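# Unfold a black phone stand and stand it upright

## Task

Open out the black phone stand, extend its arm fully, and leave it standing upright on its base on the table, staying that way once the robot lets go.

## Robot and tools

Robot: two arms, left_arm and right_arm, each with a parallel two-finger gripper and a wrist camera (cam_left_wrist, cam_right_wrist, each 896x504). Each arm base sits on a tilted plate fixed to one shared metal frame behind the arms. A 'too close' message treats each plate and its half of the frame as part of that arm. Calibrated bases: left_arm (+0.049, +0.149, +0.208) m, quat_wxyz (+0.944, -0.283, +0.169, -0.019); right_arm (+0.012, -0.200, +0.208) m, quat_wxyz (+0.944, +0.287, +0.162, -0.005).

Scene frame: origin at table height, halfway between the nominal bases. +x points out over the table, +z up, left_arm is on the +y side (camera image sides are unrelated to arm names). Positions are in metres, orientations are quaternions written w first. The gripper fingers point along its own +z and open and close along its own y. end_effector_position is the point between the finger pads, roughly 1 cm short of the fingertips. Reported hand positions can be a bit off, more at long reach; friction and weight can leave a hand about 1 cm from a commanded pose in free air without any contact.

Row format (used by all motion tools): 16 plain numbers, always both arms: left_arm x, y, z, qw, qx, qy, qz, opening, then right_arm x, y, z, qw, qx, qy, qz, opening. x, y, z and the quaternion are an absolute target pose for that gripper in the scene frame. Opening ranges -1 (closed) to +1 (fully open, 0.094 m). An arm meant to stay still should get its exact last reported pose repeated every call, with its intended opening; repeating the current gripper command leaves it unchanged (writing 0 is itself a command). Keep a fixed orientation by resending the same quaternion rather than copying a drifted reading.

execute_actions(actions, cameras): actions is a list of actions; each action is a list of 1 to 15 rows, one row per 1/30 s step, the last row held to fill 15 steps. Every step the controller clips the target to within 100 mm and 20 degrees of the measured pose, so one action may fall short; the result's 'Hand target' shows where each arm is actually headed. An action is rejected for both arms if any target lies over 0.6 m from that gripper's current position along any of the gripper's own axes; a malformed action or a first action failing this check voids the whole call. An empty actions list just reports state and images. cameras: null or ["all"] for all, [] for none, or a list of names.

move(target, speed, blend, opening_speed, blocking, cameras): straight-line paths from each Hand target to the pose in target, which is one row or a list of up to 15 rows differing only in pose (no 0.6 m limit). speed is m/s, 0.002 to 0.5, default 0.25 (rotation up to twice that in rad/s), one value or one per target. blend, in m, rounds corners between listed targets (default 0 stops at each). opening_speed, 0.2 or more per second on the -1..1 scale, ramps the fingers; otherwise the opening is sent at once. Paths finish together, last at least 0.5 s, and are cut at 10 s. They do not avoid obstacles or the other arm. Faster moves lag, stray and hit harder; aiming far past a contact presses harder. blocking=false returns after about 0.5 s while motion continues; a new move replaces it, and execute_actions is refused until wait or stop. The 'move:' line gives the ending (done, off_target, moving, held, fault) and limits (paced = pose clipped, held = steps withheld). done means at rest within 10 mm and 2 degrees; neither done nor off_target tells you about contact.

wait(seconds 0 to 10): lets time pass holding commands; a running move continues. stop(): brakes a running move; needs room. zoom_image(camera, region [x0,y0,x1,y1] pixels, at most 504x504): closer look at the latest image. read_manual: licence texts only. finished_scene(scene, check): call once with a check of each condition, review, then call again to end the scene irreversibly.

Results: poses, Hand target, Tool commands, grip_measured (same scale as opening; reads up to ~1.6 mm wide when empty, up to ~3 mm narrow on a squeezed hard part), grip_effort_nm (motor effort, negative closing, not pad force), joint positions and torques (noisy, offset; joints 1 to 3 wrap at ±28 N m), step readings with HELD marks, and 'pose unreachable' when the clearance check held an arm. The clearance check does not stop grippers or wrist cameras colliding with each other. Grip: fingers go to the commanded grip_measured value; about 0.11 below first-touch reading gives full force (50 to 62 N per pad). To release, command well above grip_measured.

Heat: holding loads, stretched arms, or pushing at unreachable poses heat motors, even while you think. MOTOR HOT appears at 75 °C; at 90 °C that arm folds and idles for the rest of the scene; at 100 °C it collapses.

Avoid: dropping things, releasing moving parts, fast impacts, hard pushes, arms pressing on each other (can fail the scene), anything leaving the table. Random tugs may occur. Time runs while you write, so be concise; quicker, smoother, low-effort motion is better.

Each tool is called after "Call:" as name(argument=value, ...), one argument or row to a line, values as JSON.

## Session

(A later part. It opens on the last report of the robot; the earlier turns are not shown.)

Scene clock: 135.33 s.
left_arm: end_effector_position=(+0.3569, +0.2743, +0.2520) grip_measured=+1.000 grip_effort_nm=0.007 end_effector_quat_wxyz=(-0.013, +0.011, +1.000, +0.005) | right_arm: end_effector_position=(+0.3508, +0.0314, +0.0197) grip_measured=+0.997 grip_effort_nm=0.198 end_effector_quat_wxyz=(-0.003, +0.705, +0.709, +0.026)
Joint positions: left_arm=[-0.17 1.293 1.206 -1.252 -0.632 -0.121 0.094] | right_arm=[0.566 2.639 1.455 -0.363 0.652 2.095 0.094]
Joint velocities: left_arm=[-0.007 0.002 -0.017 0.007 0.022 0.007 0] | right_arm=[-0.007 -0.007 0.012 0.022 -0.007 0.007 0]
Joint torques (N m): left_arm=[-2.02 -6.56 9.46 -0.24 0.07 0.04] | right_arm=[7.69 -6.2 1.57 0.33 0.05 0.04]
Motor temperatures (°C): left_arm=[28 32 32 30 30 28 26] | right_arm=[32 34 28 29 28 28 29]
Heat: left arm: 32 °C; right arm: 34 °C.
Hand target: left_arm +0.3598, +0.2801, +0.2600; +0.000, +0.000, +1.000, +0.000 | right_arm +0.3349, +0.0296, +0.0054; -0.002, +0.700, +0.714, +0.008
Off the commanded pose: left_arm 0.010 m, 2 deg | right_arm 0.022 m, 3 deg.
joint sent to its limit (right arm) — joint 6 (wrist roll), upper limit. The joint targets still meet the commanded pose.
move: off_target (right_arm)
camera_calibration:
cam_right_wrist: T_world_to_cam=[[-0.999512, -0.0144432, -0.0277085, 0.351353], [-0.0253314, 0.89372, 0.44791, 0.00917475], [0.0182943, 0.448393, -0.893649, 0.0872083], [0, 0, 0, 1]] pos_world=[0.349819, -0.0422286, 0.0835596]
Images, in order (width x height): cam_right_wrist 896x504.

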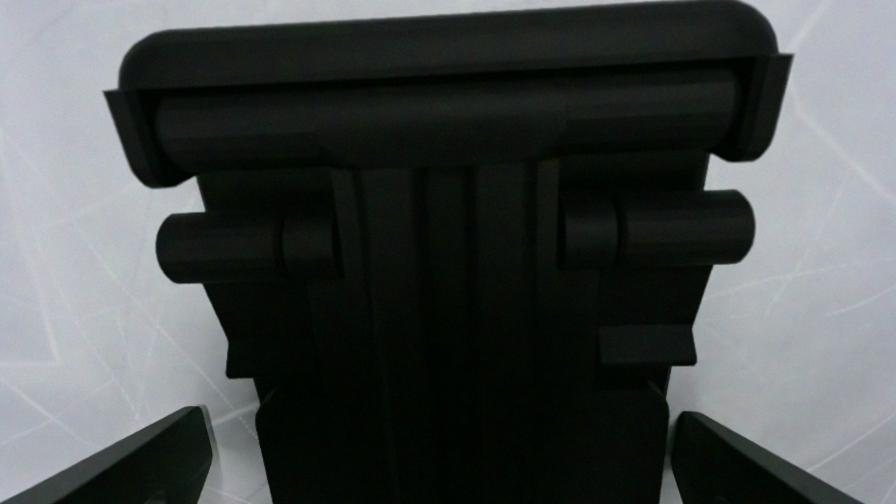

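Call:
move(
  target=[
    [0.36,0.28,0.26,0,0,1,0,1,0.345,0.025,0.12,0,0.7071,0.7071,0,1],
    [0.36,0.28,0.26,0,0,1,0,1,0.345,-0.1,0.17,0,0,1,0,1],
    [0.36,0.25,0.15,0.2706,0.6533,0.6533,-0.2706,1,0.345,-0.17,0.14,0.3536,-0.6124,0.6124,0.3536,1],
  ],
  blend=0.02,
  speed=0.2,
)

Scene clock: 168.10 s.
left_arm: end_effector_position=(+0.3575, +0.2546, +0.1486) grip_measured=+1.000 grip_effort_nm=0.002 end_effector_quat_wxyz=(+0.253, +0.652, +0.669, -0.252) | right_arm: end_effector_position=(+0.3475, -0.1801, +0.1436) grip_measured=+0.998 grip_effort_nm=0.178 end_effector_quat_wxyz=(-0.351, +0.621, -0.620, -0.326)
Joint positions: left_arm=[0.5 1.517 1.134 -0.965 0.299 2.1 0.094] | right_arm=[-0.197 1.72 1.008 -0.655 -0.474 -1.9 0.094]
Joint velocities: left_arm=[-0.007 0.002 -0.002 -0.037 -0.037 -0.066 0] | right_arm=[0.002 0.002 -0.012 -0.022 0.037 -0.022 0]
Joint torques (N m): left_arm=[-2.15 -6.3 7.46 -0.99 0.53 0.07] | right_arm=[3.58 -4.81 3.04 -0.58 -0.87 -0.18]
Motor temperatures (°C): left_arm=[28 33 32 29 30 28 26] | right_arm=[31 35 28 29 28 28 28]
Heat: left arm: 33 °C; right arm: 35 °C.
Hand target: left_arm +0.3583, +0.2511, +0.1466; +0.257, +0.650, +0.665, -0.265 | right_arm +0.3427, -0.1738, +0.1412; -0.352, +0.616, -0.613, -0.348
Off the commanded pose: left_arm 0.005 m, 3 deg | right_arm 0.011 m, 3 deg.
joint sent to its limit (left arm) — joint 6 (wrist roll), upper limit. The joint targets are off in position, not in orientation.
move: off_target (left_arm, right_arm)
camera_calibration:
cam_left_wrist: T_world_to_cam=[[-0.998747, -0.0489106, 0.0105839, 0.366474], [-0.0498904, 0.956694, -0.28679, -0.14159], [0.0039015, -0.286959, -0.957935, 0.300196], [0, 0, 0, 1]] pos_world=[0.357779, 0.239526, 0.243083]
cam_right_wrist: T_world_to_cam=[[0.998994, -0.0150061, 0.0422588, -0.35621], [0.0103137, -0.840205, -0.542171, -0.0399023], [0.0436419, 0.542062, -0.839205, 0.293148], [0, 0, 0, 1]] pos_world=[0.34347, -0.197776, 0.23943]

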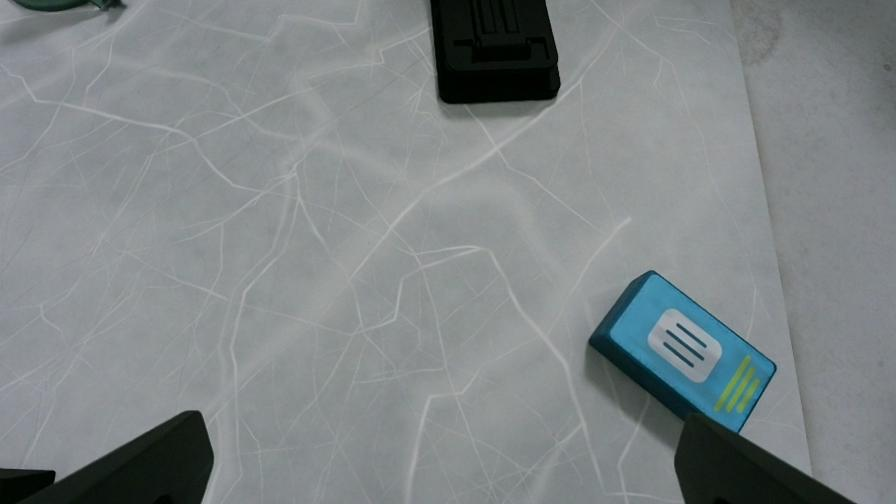

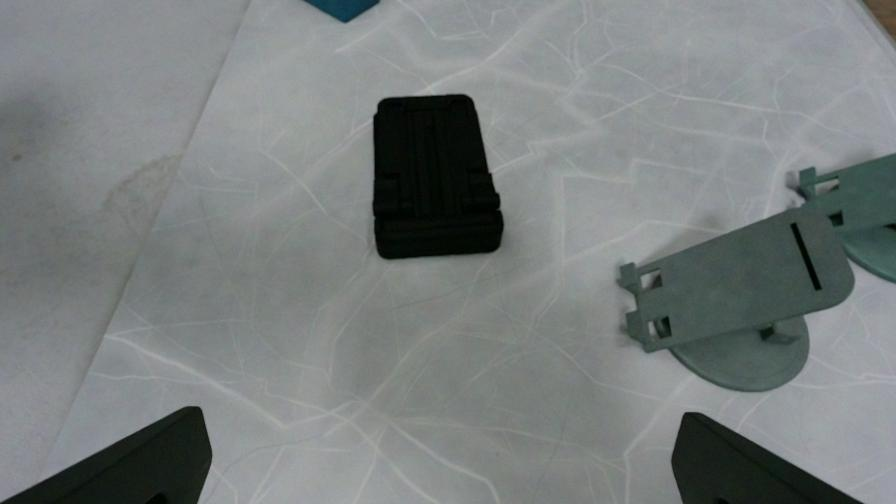

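Call:
move(
  target=[0.342,0.13,0.08,0.3644,0.5937,0.6311,-0.3428,1,0.350,-0.085,0.055,0.3428,-0.6311,0.5937,0.3644,1],
  speed=0.15,
)

Scene clock: 176.87 s.
left_arm: end_effector_position=(+0.3437, +0.1403, +0.0774) grip_measured=+1.000 grip_effort_nm=0.007 end_effector_quat_wxyz=(+0.359, +0.598, +0.639, -0.326) | right_arm: end_effector_position=(+0.3560, -0.0965, +0.0578) grip_measured=+0.998 grip_effort_nm=0.183 end_effector_quat_wxyz=(-0.344, +0.631, -0.598, -0.355)
Joint positions: left_arm=[0.437 1.819 0.867 -0.469 0.559 2.058 0.094] | right_arm=[-0.111 2.148 1.095 -0.355 -0.475 -1.858 0.094]
Joint velocities: left_arm=[0.002 0.027 -0.007 -0.022 0.037 -0.037 0] | right_arm=[0.012 -0.012 -0.002 -0.007 0.051 0.007 0]
Joint torques (N m): left_arm=[-4.81 -5.9 2.18 -0.84 0.7 -0.12] | right_arm=[6.98 -5.56 1.46 -0.28 -0.64 0.04]
Motor temperatures (°C): left_arm=[28 34 31 30 30 28 26] | right_arm=[31 34 28 29 29 28 28]
Heat: left arm: 34 °C; right arm: 34 °C.
Hand target: left_arm +0.3415, +0.1290, +0.0791; +0.366, +0.593, +0.631, -0.341 | right_arm +0.3522, -0.0857, +0.0544; -0.343, +0.630, -0.593, -0.365
Off the commanded pose: left_arm 0.011 m, 2 deg | right_arm 0.013 m, 1 deg.
move: off_target (left_arm, right_arm)
camera_calibration:
cam_left_wrist: T_world_to_cam=[[-0.995293, -0.0968581, -0.00311396, 0.35448], [-0.0796983, 0.836398, -0.542298, -0.00645187], [0.0551304, -0.539497, -0.840181, 0.207975], [0, 0, 0, 1]] pos_world=[0.340832, 0.151932, 0.172341]
cam_right_wrist: T_world_to_cam=[[0.998604, 0.0489118, 0.0199179, -0.35225], [0.0514865, -0.817689, -0.573354, -0.0269229], [-0.0117572, 0.573579, -0.819066, 0.197037], [0, 0, 0, 1]] pos_world=[0.355462, -0.117802, 0.152966]

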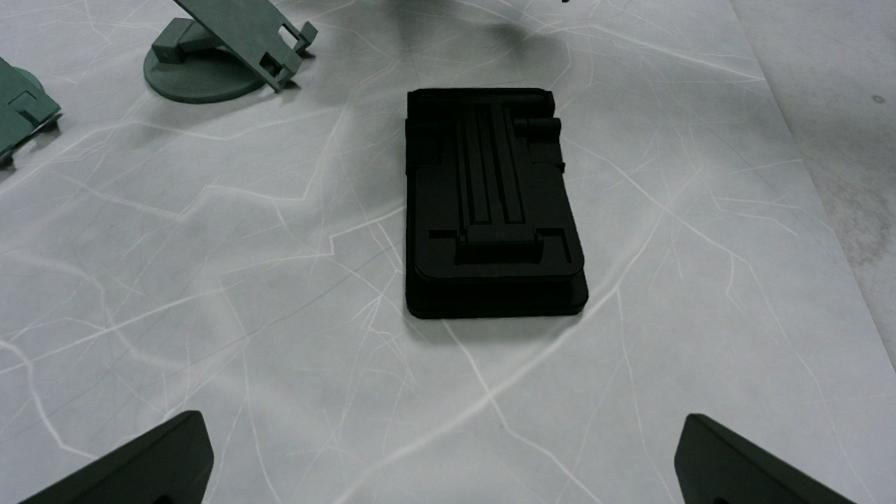

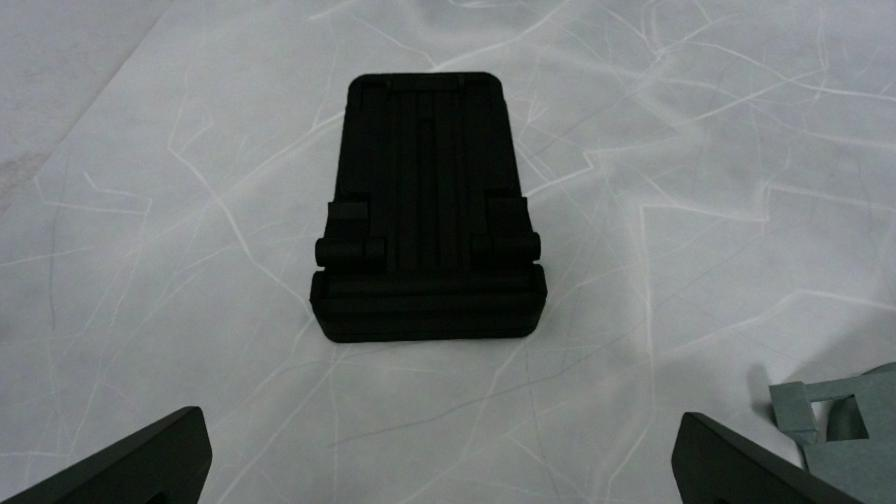

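Call:
move(
  target=[0.327,0.125,0.07,0.3644,0.5937,0.6311,-0.3428,1,0.345,-0.03,0.017,0.3428,-0.6311,0.5937,0.3644,1],
  speed=0.08,
)

Scene clock: 185.17 s.
left_arm: end_effector_position=(+0.3322, +0.1313, +0.0721) grip_measured=+1.000 grip_effort_nm=0.002 end_effector_quat_wxyz=(+0.360, +0.601, +0.633, -0.329) | right_arm: end_effector_position=(+0.3536, -0.0412, +0.0212) grip_measured=+0.998 grip_effort_nm=0.183 end_effector_quat_wxyz=(-0.348, +0.629, -0.597, -0.356)
Joint positions: left_arm=[0.437 1.836 0.823 -0.421 0.561 2.073 0.094] | right_arm=[-0.038 2.354 1.131 -0.145 -0.469 -1.777 0.094]
Joint velocities: left_arm=[0.007 -0.012 -0.012 -0.022 0.051 -0.022 0] | right_arm=[-0.017 -0.012 -0.027 0.022 -0.022 0.022 0.001]
Joint torques (N m): left_arm=[-2.59 -5.37 1.55 -0.87 0.67 0.04] | right_arm=[7.62 -5.23 1.14 -0.11 -0.6 0.11]
Motor temperatures (°C): left_arm=[28 33 31 30 30 28 26] | right_arm=[31 34 28 29 29 28 28]
Heat: left arm: 33 °C; right arm: 34 °C.
Hand target: left_arm +0.3267, +0.1249, +0.0701; +0.364, +0.593, +0.631, -0.343 | right_arm +0.3461, -0.0301, +0.0171; -0.343, +0.630, -0.593, -0.365
Off the commanded pose: left_arm 0.008 m, 2 deg | right_arm 0.015 m, 1 deg.
move: off_target (right_arm)
camera_calibration:
cam_left_wrist: T_world_to_cam=[[-0.996382, -0.0848248, -0.0053503, 0.341054], [-0.0680518, 0.833905, -0.547697, -0.00586668], [0.0509199, -0.545351, -0.83666, 0.201176], [0, 0, 0, 1]] pos_world=[0.329177, 0.143534, 0.166927]
cam_right_wrist: T_world_to_cam=[[0.99868, 0.0458232, 0.0232202, -0.352012], [0.0508042, -0.814072, -0.578537, -0.00209044], [-0.0076075, 0.578953, -0.815326, 0.13392], [0, 0, 0, 1]] pos_world=[0.352672, -0.0631049, 0.116153]

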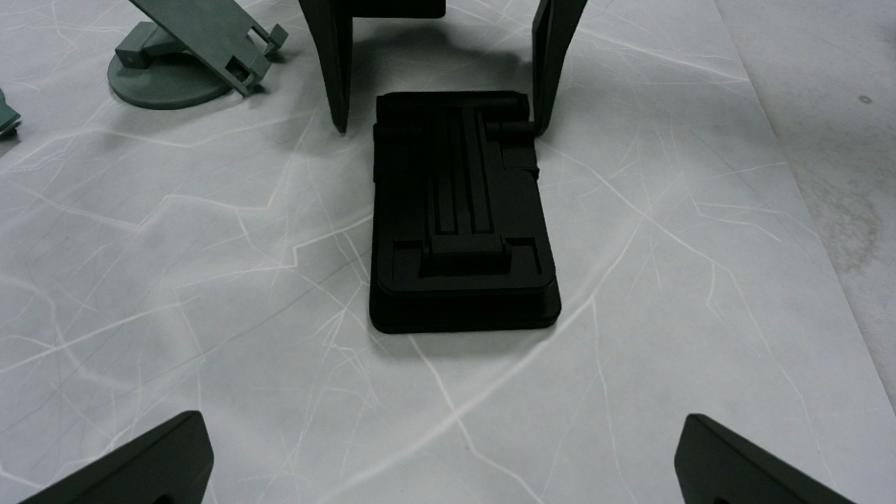

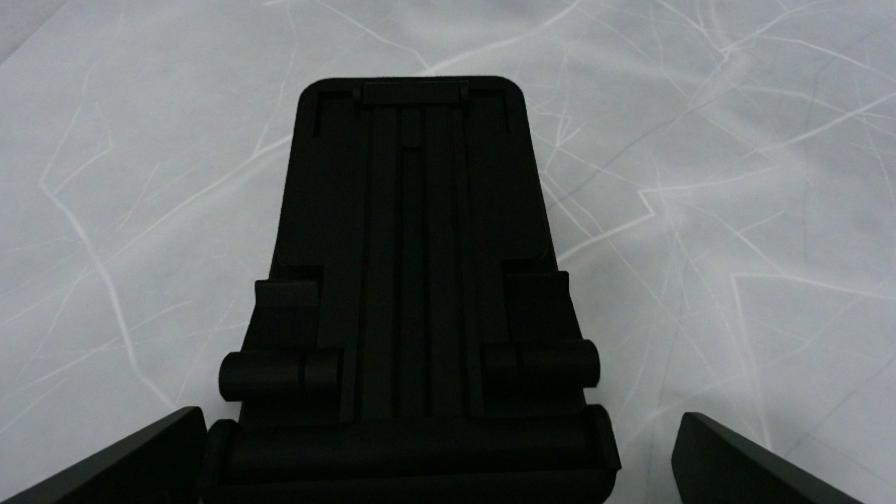

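Call:
move(
  target=[0.320,0.10,0.05,0.3644,0.5937,0.6311,-0.3428,1,0.337,-0.03,0.012,0.3428,-0.6311,0.5937,0.3644,1],
  speed=0.08,
)

Scene clock: 188.87 s.
left_arm: end_effector_position=(+0.3241, +0.1112, +0.0485) grip_measured=+1.000 grip_effort_nm=0.007 end_effector_quat_wxyz=(+0.360, +0.597, +0.638, -0.327) | right_arm: end_effector_position=(+0.3510, -0.0400, +0.0198) grip_measured=+0.998 grip_effort_nm=0.173 end_effector_quat_wxyz=(-0.351, +0.630, -0.597, -0.351)
Joint positions: left_arm=[0.423 1.935 0.777 -0.256 0.561 2.042 0.094] | right_arm=[-0.038 2.354 1.109 -0.112 -0.468 -1.777 0.094]
Joint velocities: left_arm=[-0.012 -0.012 -0.002 0.037 0.037 -0.022 0] | right_arm=[-0.007 -0.022 0.002 0.066 0.037 -0.037 0.001]
Joint torques (N m): left_arm=[-4.81 -5.33 0.7 -0.82 0.64 -0.11] | right_arm=[6.74 -4.86 0.4 -0.05 -0.67 -0.05]
Motor temperatures (°C): left_arm=[28 33 31 30 30 28 26] | right_arm=[32 34 28 28 29 28 28]
Heat: left arm: 33 °C; right arm: 34 °C.
Hand target: left_arm +0.3199, +0.1002, +0.0500; +0.364, +0.593, +0.631, -0.342 | right_arm +0.3370, -0.0303, +0.0124; -0.343, +0.631, -0.593, -0.364
Off the commanded pose: left_arm 0.012 m, 2 deg | right_arm 0.019 m, 2 deg.
move: off_target (left_arm, right_arm)
camera_calibration:
cam_left_wrist: T_world_to_cam=[[-0.995241, -0.0973906, -0.00323932, 0.332044], [-0.0798442, 0.834087, -0.545824, 0.00106851], [0.05586, -0.542967, -0.837894, 0.169112], [0, 0, 0, 1]] pos_world=[0.321103, 0.123269, 0.143356]
cam_right_wrist: T_world_to_cam=[[0.998666, 0.0397035, 0.0330072, -0.349895], [0.051474, -0.815546, -0.576398, -0.00209658], [0.00403394, 0.577328, -0.816502, 0.128004], [0, 0, 0, 1]] pos_world=[0.349019, -0.0617184, 0.114856]

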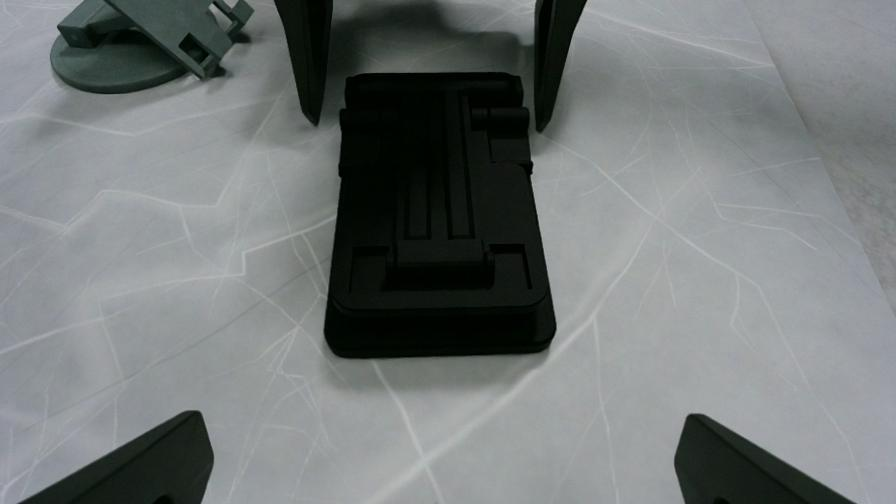

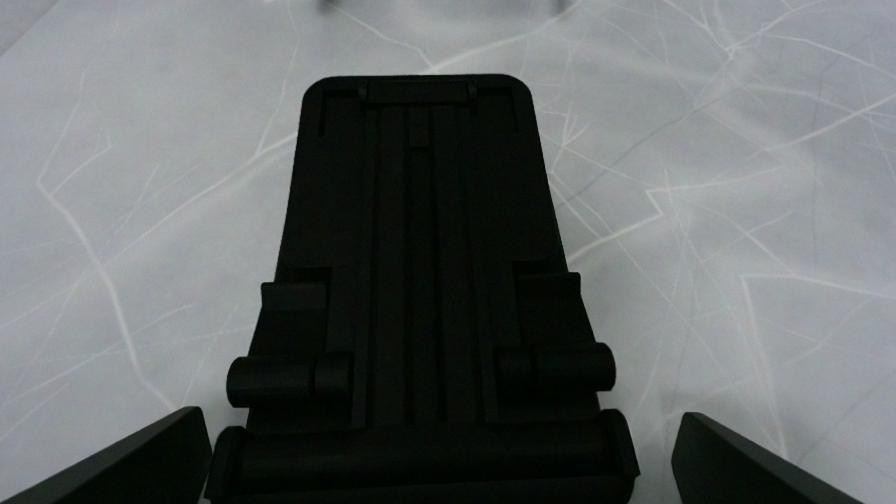

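Call:
move(
  target=[0.320,0.10,0.05,0.3644,0.5937,0.6311,-0.3428,1,0.332,-0.03,0.010,0.3428,-0.6311,0.5937,0.3644,0.42],
  speed=0.08,
  opening_speed=0.8,
)

Scene clock: 191.50 s.
left_arm: end_effector_position=(+0.3242, +0.1113, +0.0484) grip_measured=+1.000 grip_effort_nm=-0.002 end_effector_quat_wxyz=(+0.360, +0.597, +0.638, -0.327) | right_arm: end_effector_position=(+0.3450, -0.0383, +0.0191) grip_measured=+0.497 grip_effort_nm=-0.969 end_effector_quat_wxyz=(-0.350, +0.629, -0.597, -0.354)
Joint positions: left_arm=[0.423 1.935 0.777 -0.255 0.561 2.042 0.094] | right_arm=[-0.038 2.356 1.092 -0.099 -0.47 -1.777 0.07]
Joint velocities: left_arm=[-0.017 -0.017 0.002 0.066 -0.022 0.022 0] | right_arm=[0.002 0.017 0.007 -0.037 -0.007 0.007 -0.001]
Joint torques (N m): left_arm=[-4.75 -5.38 0.76 -0.83 0.66 -0.12] | right_arm=[6.04 -4.88 -0.03 0.01 -0.62 -0.09]
Motor temperatures (°C): left_arm=[28 33 30 30 30 28 26] | right_arm=[32 34 28 28 29 28 28]
Heat: left arm: 33 °C; right arm: 34 °C.
Hand target: left_arm +0.3197, +0.1002, +0.0502; +0.364, +0.593, +0.631, -0.343 | right_arm +0.3320, -0.0302, +0.0104; -0.342, +0.631, -0.594, -0.364
Off the commanded pose: left_arm 0.012 m, 2 deg | right_arm 0.018 m, 1 deg.
move: off_target (left_arm, right_arm)
camera_calibration:
cam_left_wrist: T_world_to_cam=[[-0.995193, -0.0978675, -0.00357008, 0.33225], [-0.08008, 0.834218, -0.545589, 0.00105347], [0.0563737, -0.542681, -0.838045, 0.168887], [0, 0, 0, 1]] pos_world=[0.321216, 0.123289, 0.143296]
cam_right_wrist: T_world_to_cam=[[0.998697, 0.0432112, 0.0271415, -0.343725], [0.0509447, -0.813917, -0.578743, -0.000504921], [-0.00291725, 0.579371, -0.815058, 0.128889], [0, 0, 0, 1]] pos_world=[0.343679, -0.060233, 0.114089]

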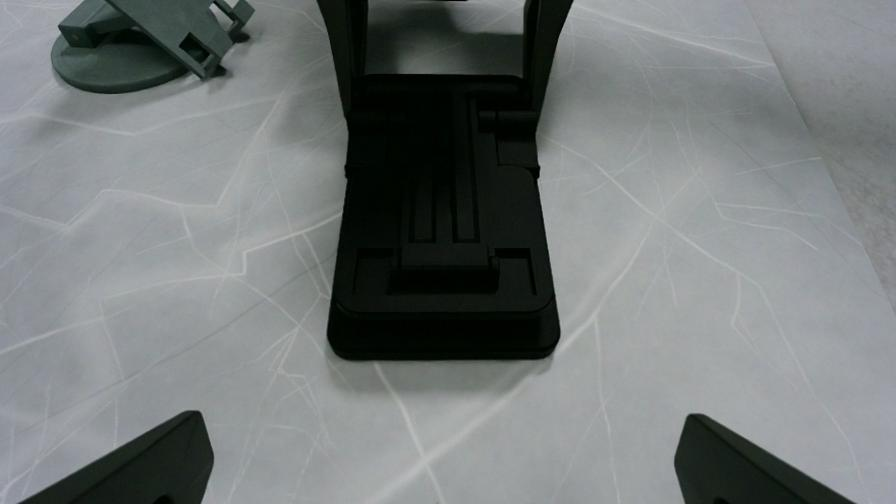

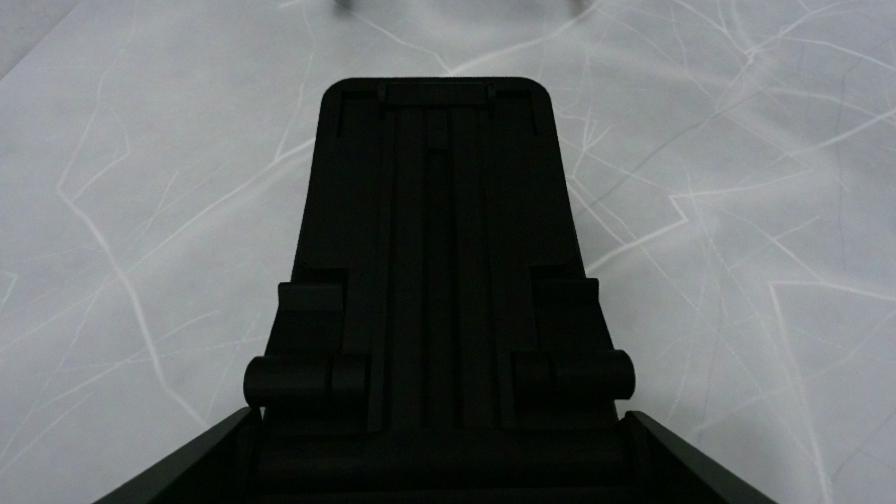

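Call:
zoom_image(
  camera="cam_left_wrist",
  region=[310, 230, 580, 380],
)

Scaled by 1.867.

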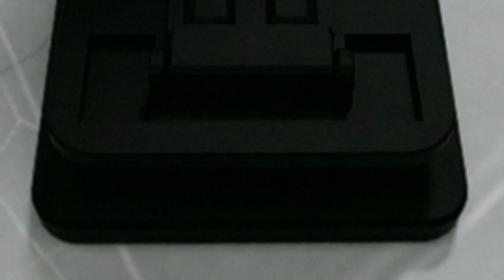

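Call:
move(
  target=[
    [0.320,0.085,0.03,0.3644,0.5937,0.6311,-0.3428,1,0.332,-0.03,0.010,0.3428,-0.6311,0.5937,0.3644,0.42],
    [0.320,0.040,0.022,0.3644,0.5937,0.6311,-0.3428,1,0.332,-0.03,0.010,0.3428,-0.6311,0.5937,0.3644,0.42],
  ],
  speed=0.08,
)

Scene clock: 204.93 s.
left_arm: end_effector_position=(+0.3291, +0.0499, +0.0218) grip_measured=+1.000 grip_effort_nm=0.002 end_effector_quat_wxyz=(+0.369, +0.593, +0.637, -0.327) | right_arm: end_effector_position=(+0.3450, -0.0383, +0.0191) grip_measured=+0.496 grip_effort_nm=-0.984 end_effector_quat_wxyz=(-0.350, +0.629, -0.597, -0.354)
Joint positions: left_arm=[0.282 2.146 0.756 0.069 0.551 1.877 0.094] | right_arm=[-0.038 2.356 1.092 -0.099 -0.47 -1.777 0.07]
Joint velocities: left_arm=[-0.012 0.002 0.012 0.007 0.022 -0.066 0] | right_arm=[0.002 0.002 -0.007 -0.051 -0.022 0.037 0.001]
Joint torques (N m): left_arm=[-5.71 -5.16 -0.4 -0.54 0.55 -0.08] | right_arm=[6.11 -4.79 0.2 -0.03 -0.53 -0.09]
Motor temperatures (°C): left_arm=[29 33 30 29 30 28 26] | right_arm=[32 34 27 28 29 28 29]
Heat: left arm: 33 °C; right arm: 34 °C.
Hand target: left_arm +0.3203, +0.0396, +0.0224; +0.366, +0.593, +0.631, -0.342 | right_arm +0.3319, -0.0303, +0.0105; -0.342, +0.631, -0.594, -0.364
Off the commanded pose: left_arm 0.013 m, 2 deg | right_arm 0.018 m, 1 deg.
move: off_target (left_arm, right_arm)
camera_calibration:
cam_left_wrist: T_world_to_cam=[[-0.994101, -0.107894, -0.0110565, 0.331327], [-0.0833585, 0.825273, -0.558548, 0.0399712], [0.0693888, -0.554331, -0.829399, 0.109056], [0, 0, 0, 1]] pos_world=[0.325137, 0.0632145, 0.11644]
cam_right_wrist: T_world_to_cam=[[0.998697, 0.0432112, 0.0271415, -0.343725], [0.0509447, -0.813917, -0.578743, -0.000504921], [-0.00291725, 0.579371, -0.815058, 0.128889], [0, 0, 0, 1]] pos_world=[0.343679, -0.060233, 0.114089]

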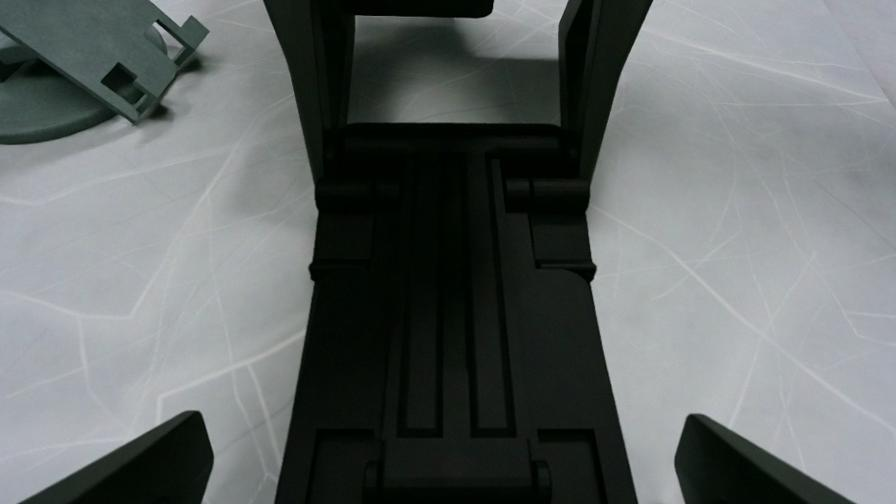

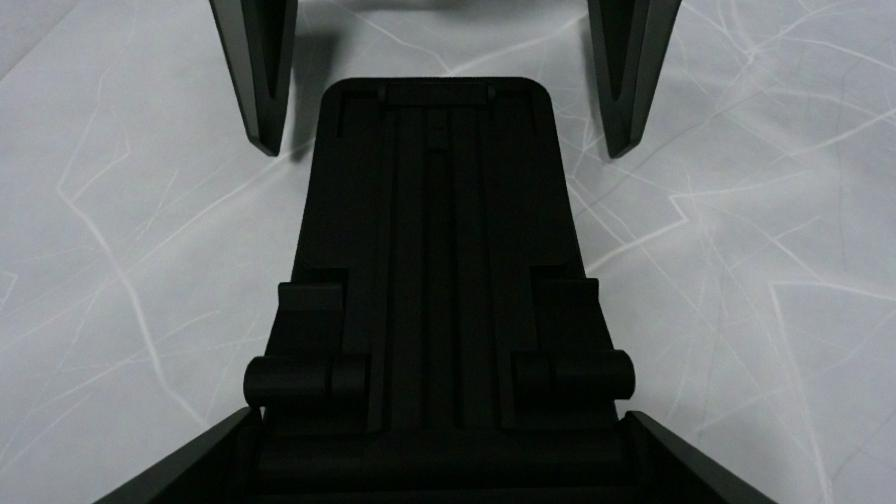

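Call:
move(
  target=[0.320,0.040,0.022,0.3644,0.5937,0.6311,-0.3428,0.3,0.332,-0.03,0.010,0.3428,-0.6311,0.5937,0.3644,0.42],
  speed=0.08,
  opening_speed=0.8,
)

Scene clock: 207.87 s.
left_arm: end_effector_position=(+0.3278, +0.0500, +0.0213) grip_measured=+0.312 grip_effort_nm=-0.916 end_effector_quat_wxyz=(+0.366, +0.593, +0.638, -0.328) | right_arm: end_effector_position=(+0.3455, -0.0382, +0.0191) grip_measured=+0.496 grip_effort_nm=-0.984 end_effector_quat_wxyz=(-0.350, +0.629, -0.597, -0.354)
Joint positions: left_arm=[0.282 2.146 0.756 0.064 0.546 1.876 0.062] | right_arm=[-0.038 2.356 1.092 -0.097 -0.471 -1.777 0.07]
Joint velocities: left_arm=[-0.002 -0.007 -0.007 -0.037 0.007 0.022 -0.002] | right_arm=[-0.022 0.002 0.002 0.007 -0.022 -0.022 0]
Joint torques (N m): left_arm=[-5.61 -5.16 -0.16 -0.54 0.57 -0.04] | right_arm=[6.22 -4.68 0.09 -0.02 -0.56 -0.11]
Motor temperatures (°C): left_arm=[29 33 30 29 30 28 26] | right_arm=[32 34 27 28 29 28 29]
Heat: left arm: 33 °C; right arm: 34 °C.
Hand target: left_arm +0.3197, +0.0403, +0.0221; +0.364, +0.593, +0.631, -0.343 | right_arm +0.3319, -0.0303, +0.0105; -0.342, +0.631, -0.594, -0.364
Off the commanded pose: left_arm 0.013 m, 2 deg | right_arm 0.018 m, 2 deg.
move: off_target (left_arm, right_arm)
camera_calibration:
cam_left_wrist: T_world_to_cam=[[-0.994464, -0.104939, -0.00542245, 0.32987], [-0.08426, 0.827205, -0.555547, 0.0396107], [0.062784, -0.552014, -0.831468, 0.110945], [0, 0, 0, 1]] pos_world=[0.324416, 0.0630933, 0.116042]
cam_right_wrist: T_world_to_cam=[[0.998717, 0.0418784, 0.0284761, -0.344264], [0.0506313, -0.813708, -0.579065, -0.000345537], [-0.00107905, 0.579764, -0.814784, 0.128278], [0, 0, 0, 1]] pos_world=[0.343979, -0.0602351, 0.114122]

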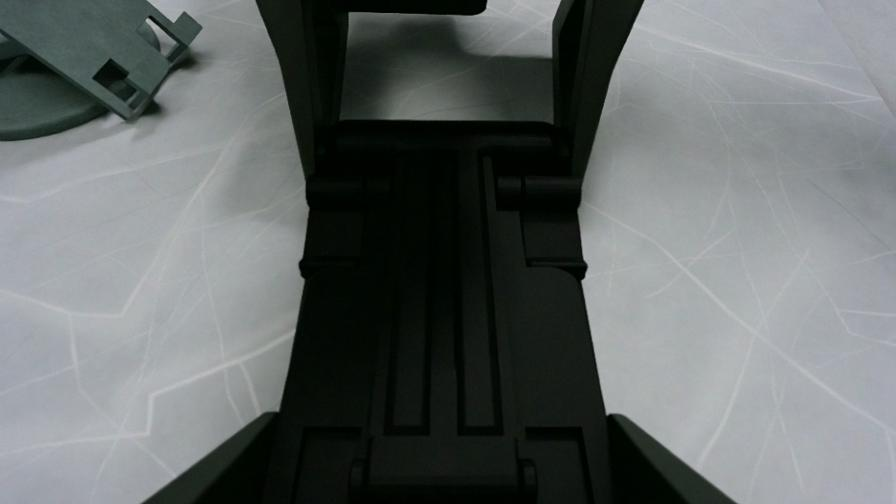

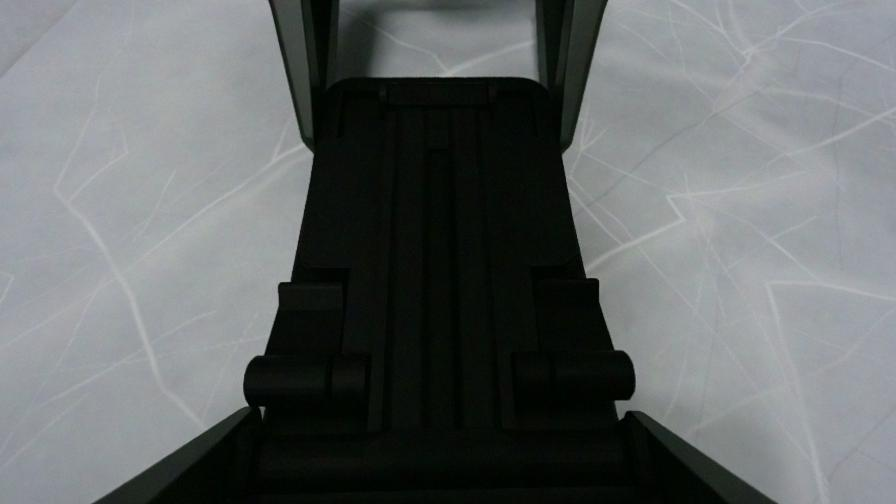

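Call:
move(
  target=[0.320,0.040,0.024,0.3644,0.5937,0.6311,-0.3428,0.12,0.332,-0.03,0.010,0.3428,-0.6311,0.5937,0.3644,0.42],
  speed=0.05,
  cameras=[],
)

Call:
move(
  target=[0.320,0.037,0.046,0.2789,0.6334,0.6732,-0.2623,0.12,0.332,-0.03,0.010,0.3428,-0.6311,0.5937,0.3644,0.42],
  speed=0.05,
)

Scene clock: 212.57 s.
left_arm: end_effector_position=(+0.3275, +0.0499, +0.0213) grip_measured=+0.307 grip_effort_nm=-1.013 end_effector_quat_wxyz=(+0.366, +0.593, +0.638, -0.329) | right_arm: end_effector_position=(+0.3455, -0.0382, +0.0191) grip_measured=+0.496 grip_effort_nm=-0.989 end_effector_quat_wxyz=(-0.350, +0.629, -0.597, -0.354)
Joint positions: left_arm=[0.282 2.146 0.755 0.064 0.546 1.876 0.061] | right_arm=[-0.038 2.356 1.092 -0.097 -0.471 -1.777 0.07]
Joint velocities: left_arm=[-0.002 -0.002 -0.007 -0.007 0.051 0.037 0] | right_arm=[-0.002 0.002 -0.007 -0.022 -0.037 0.066 0]
Joint torques (N m): left_arm=[-5.87 -5.76 -0.54 -0.56 0.59 -0.1] | right_arm=[6.12 -4.77 0.24 -0.02 -0.59 -0.13]
Motor temperatures (°C): left_arm=[29 33 30 29 30 28 26] | right_arm=[32 34 27 28 29 28 30]
Heat: left arm: 33 °C; right arm: 34 °C.
Hand target: left_arm +0.3198, +0.0402, +0.0241; +0.364, +0.593, +0.631, -0.343 | right_arm +0.3319, -0.0303, +0.0105; -0.342, +0.631, -0.594, -0.364
Off the commanded pose: left_arm 0.013 m, 2 deg | right_arm 0.018 m, 2 deg.
move: off_target (left_arm, right_arm)
No camera images: "cameras" was empty.

Scene clock: 215.57 s.
left_arm: end_effector_position=(+0.3283, +0.0470, +0.0368) grip_measured=+0.307 grip_effort_nm=-1.013 end_effector_quat_wxyz=(+0.278, +0.629, +0.683, -0.246) | right_arm: end_effector_position=(+0.3457, -0.0375, +0.0204) grip_measured=+0.496 grip_effort_nm=-0.989 end_effector_quat_wxyz=(-0.353, +0.627, -0.596, -0.356)
Joint positions: left_arm=[0.087 1.995 0.629 0.173 0.223 1.648 0.061] | right_arm=[-0.038 2.356 1.092 -0.097 -0.479 -1.776 0.07]
Joint velocities: left_arm=[-0.002 0.007 -0.002 0.066 0.022 0.007 -0.002] | right_arm=[0.002 -0.012 0.012 0.022 0.037 0.007 0]
Joint torques (N m): left_arm=[-7.13 -7.68 0.29 -0.42 0.57 -0.19] | right_arm=[6.05 -4.72 0.13 -0.04 -0.51 -0.12]
Motor temperatures (°C): left_arm=[29 34 30 29 30 28 26] | right_arm=[32 34 27 28 29 28 30]
Heat: left arm: 34 °C; right arm: 34 °C.
Hand target: left_arm +0.3211, +0.0373, +0.0467; +0.280, +0.632, +0.673, -0.263 | right_arm +0.3319, -0.0303, +0.0106; -0.342, +0.631, -0.594, -0.364
Off the commanded pose: left_arm 0.016 m, 2 deg | right_arm 0.019 m, 2 deg.
move: off_target (left_arm, right_arm)
camera_calibration:
cam_left_wrist: T_world_to_cam=[[-0.993673, -0.111821, -0.0104586, 0.330423], [-0.102787, 0.943, -0.31652, 0.0426629], [0.0452561, -0.313443, -0.948528, 0.121012], [0, 0, 0, 1]] pos_world=[0.327242, 0.0346474, 0.131742]
cam_right_wrist: T_world_to_cam=[[0.998789, 0.0400031, 0.0286358, -0.344667], [0.0491955, -0.809205, -0.585463, 0.00171966], [-0.000248035, 0.586163, -0.810193, 0.128716], [0, 0, 0, 1]] pos_world=[0.344197, -0.0602691, 0.115161]

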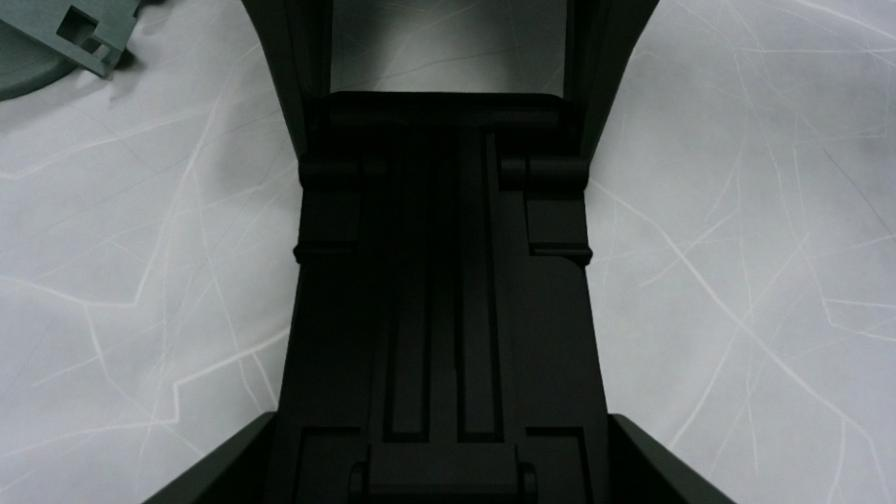

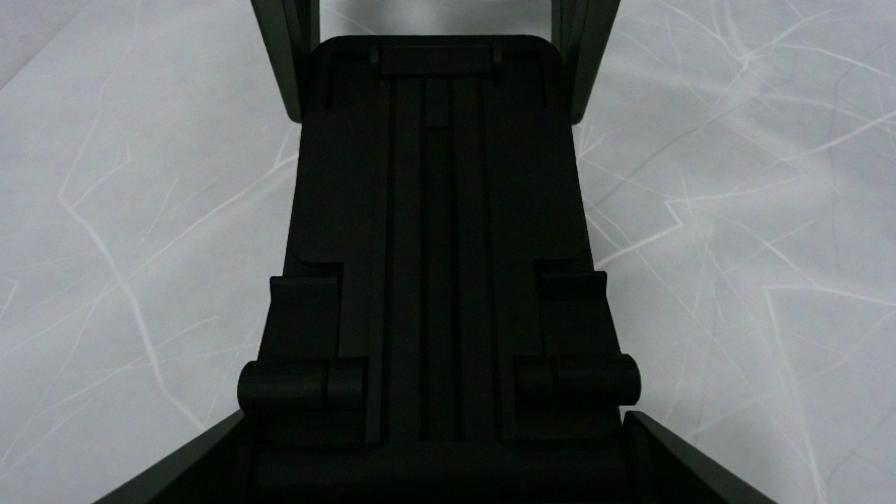

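Call:
move(
  target=[0.320,0.027,0.071,0.22,0.653,0.693,-0.207,0.12,0.332,-0.03,0.006,0.3428,-0.6311,0.5937,0.3644,0.42],
  speed=0.05,
)

Scene clock: 237.03 s.
left_arm: end_effector_position=(+0.3323, +0.0416, +0.0580) grip_measured=+0.307 grip_effort_nm=-1.018 end_effector_quat_wxyz=(+0.212, +0.648, +0.710, -0.176) | right_arm: end_effector_position=(+0.3439, -0.0351, +0.0221) grip_measured=+0.496 grip_effort_nm=-0.984 end_effector_quat_wxyz=(-0.357, +0.623, -0.593, -0.363)
Joint positions: left_arm=[-0.114 1.906 0.605 0.137 -0.059 1.458 0.061] | right_arm=[-0.038 2.361 1.092 -0.1 -0.496 -1.776 0.07]
Joint velocities: left_arm=[-0.002 0.022 0.002 -0.051 -0.095 0.022 0] | right_arm=[-0.002 -0.007 0.002 -0.022 -0.051 0.022 0]
Joint torques (N m): left_arm=[-7.76 -7.53 1.76 -0.36 0.89 -0.23] | right_arm=[5.56 -4.26 0.68 0.02 -0.3 -0.2]
Motor temperatures (°C): left_arm=[30 35 30 29 30 28 27] | right_arm=[32 33 27 28 29 28 30]
Heat: left arm: 35 °C; right arm: 33 °C.
Hand target: left_arm +0.3206, +0.0271, +0.0711; +0.221, +0.653, +0.694, -0.208 | right_arm +0.3318, -0.0304, +0.0069; -0.343, +0.631, -0.593, -0.364
Off the commanded pose: left_arm 0.023 m, 4 deg | right_arm 0.021 m, 2 deg.
move: off_target (left_arm, right_arm)
camera_calibration:
cam_left_wrist: T_world_to_cam=[[-0.991996, -0.123086, -0.0281828, 0.334897], [-0.11892, 0.985719, -0.119233, 0.0469766], [0.0424563, -0.114927, -0.992466, 0.134438], [0, 0, 0, 1]] pos_world=[0.332095, 0.010366, 0.148465]
cam_right_wrist: T_world_to_cam=[[0.998882, 0.040709, 0.0240417, -0.34293], [0.0469856, -0.798275, -0.600457, 0.00632486], [-0.00525211, 0.600915, -0.799295, 0.130702], [0, 0, 0, 1]] pos_world=[0.342936, -0.0595316, 0.116512]

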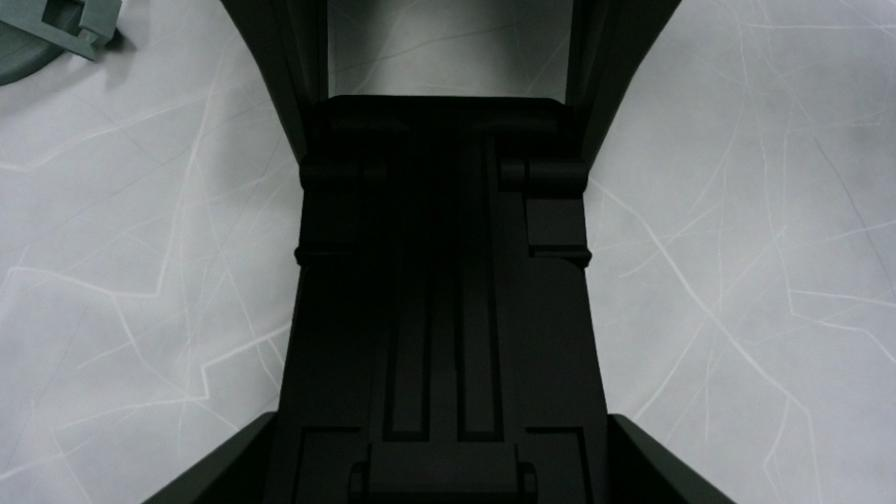

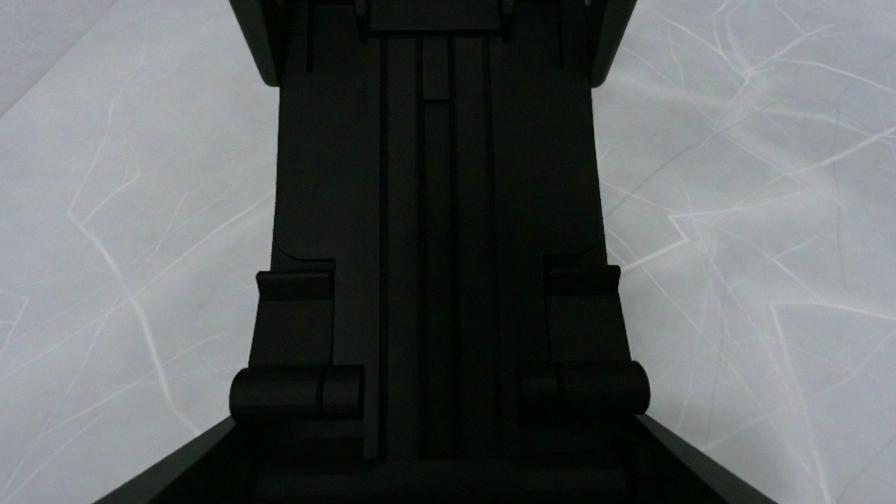

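Call:
move(
  target=[0.324,0.034,0.068,0.212,0.648,0.710,-0.176,0.6,0.332,-0.03,0.006,0.3428,-0.6311,0.5937,0.3644,0.42],
  opening_speed=1,
  speed=0.05,
)

Scene clock: 239.87 s.
left_arm: end_effector_position=(+0.3267, +0.0370, +0.0603) grip_measured=+0.599 grip_effort_nm=0.076 end_effector_quat_wxyz=(+0.208, +0.644, +0.715, -0.174) | right_arm: end_effector_position=(+0.3435, -0.0349, +0.0217) grip_measured=+0.496 grip_effort_nm=-0.984 end_effector_quat_wxyz=(-0.357, +0.624, -0.593, -0.363)
Joint positions: left_arm=[-0.141 1.906 0.585 0.155 -0.079 1.419 0.075] | right_arm=[-0.038 2.362 1.092 -0.1 -0.495 -1.779 0.07]
Joint velocities: left_arm=[0.012 -0.007 -0.002 0.007 0.037 -0.007 0.001] | right_arm=[-0.007 -0.017 -0.007 -0.037 0.007 -0.051 0]
Joint torques (N m): left_arm=[-6.57 -7.77 1.77 0.01 0.34 -0.13] | right_arm=[5.63 -4.45 0.54 0 -0.36 -0.17]
Motor temperatures (°C): left_arm=[30 35 30 29 30 28 27] | right_arm=[32 33 27 28 29 28 30]
Heat: left arm: 35 °C; right arm: 33 °C.
Hand target: left_arm +0.3240, +0.0337, +0.0678; +0.213, +0.648, +0.710, -0.176 | right_arm +0.3317, -0.0304, +0.0067; -0.342, +0.631, -0.593, -0.364
Off the commanded pose: left_arm 0.009 m, 1 deg | right_arm 0.020 m, 2 deg.
move: off_target (right_arm)
camera_calibration:
cam_left_wrist: T_world_to_cam=[[-0.990578, -0.135222, -0.021668, 0.328455], [-0.132068, 0.98511, -0.11007, 0.0548185], [0.0362293, -0.106171, -0.993688, 0.138205], [0, 0, 0, 1]] pos_world=[0.327593, 0.00508551, 0.150483]
cam_right_wrist: T_world_to_cam=[[0.998762, 0.0428085, 0.0253169, -0.342405], [0.0494348, -0.798709, -0.599683, 0.00531849], [-0.00545065, 0.600193, -0.799837, 0.130363], [0, 0, 0, 1]] pos_world=[0.342429, -0.059337, 0.116127]

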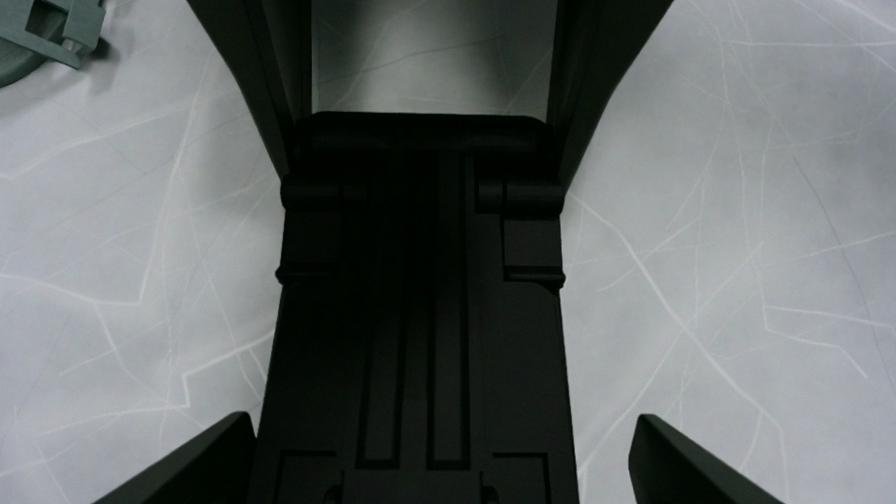

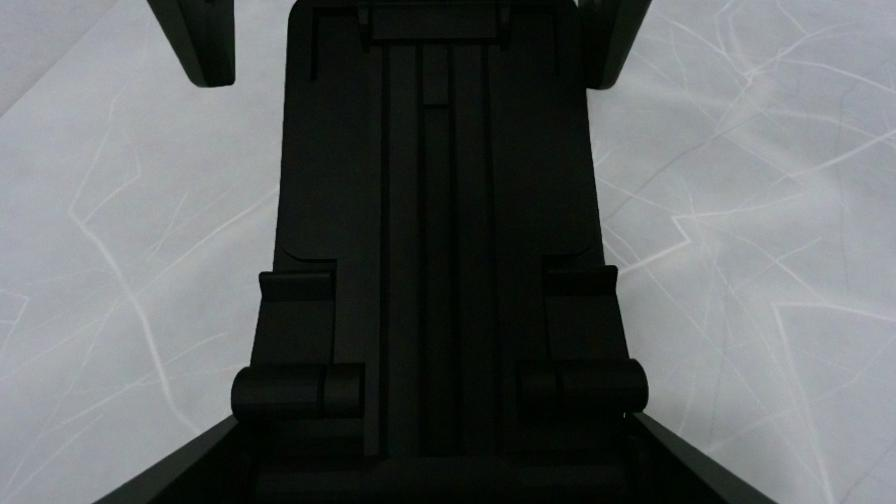

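Call:
move(
  target=[
    [0.324,0.085,0.13,0.212,0.648,0.710,-0.176,0.6,0.332,-0.03,0.006,0.3428,-0.6311,0.5937,0.3644,0.42],
    [0.324,0.12,0.07,0.3915,0.5782,0.6146,-0.3683,0.6,0.332,-0.03,0.006,0.3428,-0.6311,0.5937,0.3644,0.42],
  ],
  speed=0.12,
  blend=0.015,
  cameras=[],
)

Call:
move(
  target=[0.324,0.11,0.035,0.3915,0.5782,0.6146,-0.3683,-0.9,0.332,-0.03,0.006,0.3428,-0.6311,0.5937,0.3644,0.42],
  speed=0.12,
  opening_speed=1.5,
)

Scene clock: 254.30 s.
left_arm: end_effector_position=(+0.3254, +0.1249, +0.0681) grip_measured=+0.599 grip_effort_nm=0.076 end_effector_quat_wxyz=(+0.375, +0.586, +0.629, -0.347) | right_arm: end_effector_position=(+0.3435, -0.0349, +0.0217) grip_measured=+0.496 grip_effort_nm=-0.979 end_effector_quat_wxyz=(-0.357, +0.624, -0.593, -0.363)
Joint positions: left_arm=[0.46 1.883 0.818 -0.413 0.612 2.1 0.075] | right_arm=[-0.038 2.362 1.092 -0.1 -0.495 -1.779 0.07]
Joint velocities: left_arm=[-0.002 -0.007 0.032 0.007 0.022 -0.022 0] | right_arm=[0.002 0.007 -0.012 -0.007 -0.007 0.051 0]
Joint torques (N m): left_arm=[-2.39 -5.3 2.13 -1.19 0.69 0.08] | right_arm=[5.82 -4.34 0.58 -0.03 -0.35 -0.15]
Motor temperatures (°C): left_arm=[29 36 30 29 30 28 27] | right_arm=[31 33 27 28 29 28 31]
Heat: left arm: 36 °C; right arm: 33 °C.
Hand target: left_arm +0.3215, +0.1206, +0.0673; +0.379, +0.576, +0.627, -0.362 | right_arm +0.3317, -0.0304, +0.0068; -0.343, +0.631, -0.593, -0.364
Off the commanded pose: left_arm 0.005 m, 4 deg | right_arm 0.020 m, 2 deg.
joint sent to its limit (left arm) — joint 6 (wrist roll), upper limit. The joint targets are off in position, not in orientation.
move: off_target (left_arm, right_arm)
No camera images: "cameras" was empty.

Scene clock: 255.53 s.
left_arm: end_effector_position=(+0.3259, +0.1126, +0.0377) grip_measured=-0.899 grip_effort_nm=-0.051 end_effector_quat_wxyz=(+0.374, +0.581, +0.629, -0.356) | right_arm: end_effector_position=(+0.3435, -0.0349, +0.0217) grip_measured=+0.496 grip_effort_nm=-0.984 end_effector_quat_wxyz=(-0.357, +0.624, -0.593, -0.363)
Joint positions: left_arm=[0.465 2.03 0.866 -0.333 0.62 2.101 0.005] | right_arm=[-0.038 2.362 1.092 -0.1 -0.495 -1.779 0.07]
Joint velocities: left_arm=[-0.007 -0.017 -0.012 0.022 -0.007 -0.037 0] | right_arm=[-0.017 -0.007 -0.012 -0.037 -0.051 -0.081 0]
Joint torques (N m): left_arm=[-2.45 -5.71 1.25 -0.95 0.7 0.05] | right_arm=[5.6 -4.48 0.61 0.01 -0.39 -0.15]
Motor temperatures (°C): left_arm=[29 35 30 29 30 28 27] | right_arm=[31 33 27 28 29 28 31]
Heat: left arm: 35 °C; right arm: 33 °C.
Hand target: left_arm +0.3238, +0.1095, +0.0349; +0.381, +0.572, +0.629, -0.363 | right_arm +0.3317, -0.0304, +0.0068; -0.343, +0.631, -0.593, -0.364
Off the commanded pose: left_arm 0.004 m, 3 deg | right_arm 0.020 m, 2 deg.
joint sent to its limit (left arm) — joint 6 (wrist roll), upper limit. The joint targets still meet the commanded pose.
move: off_target (left_arm, right_arm)
camera_calibration:
cam_left_wrist: T_world_to_cam=[[-0.995094, -0.0958313, 0.0245749, 0.332702], [-0.0912679, 0.793368, -0.601862, 0.00462159], [0.0381803, -0.601152, -0.798222, 0.171512], [0, 0, 0, 1]] pos_world=[0.324943, 0.131321, 0.13151]
cam_right_wrist: T_world_to_cam=[[0.998762, 0.0428085, 0.0253169, -0.342405], [0.0494348, -0.798709, -0.599683, 0.00531849], [-0.00545065, 0.600193, -0.799837, 0.130363], [0, 0, 0, 1]] pos_world=[0.342429, -0.059337, 0.116127]

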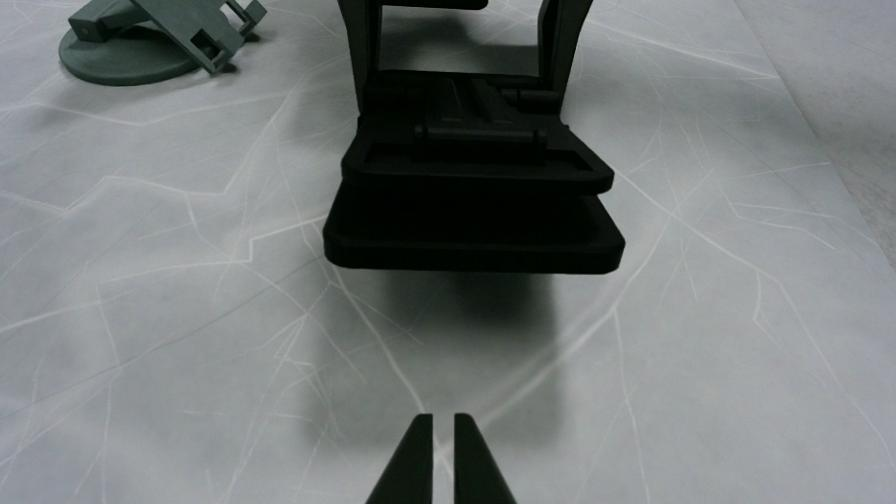

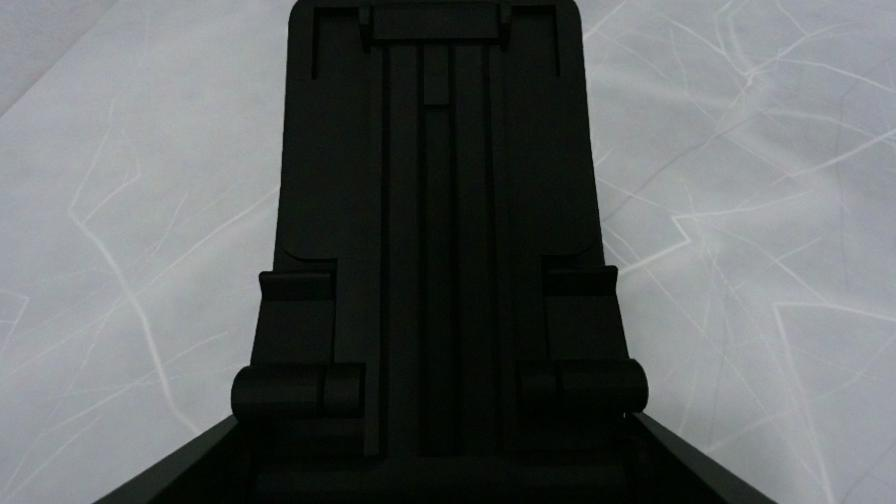

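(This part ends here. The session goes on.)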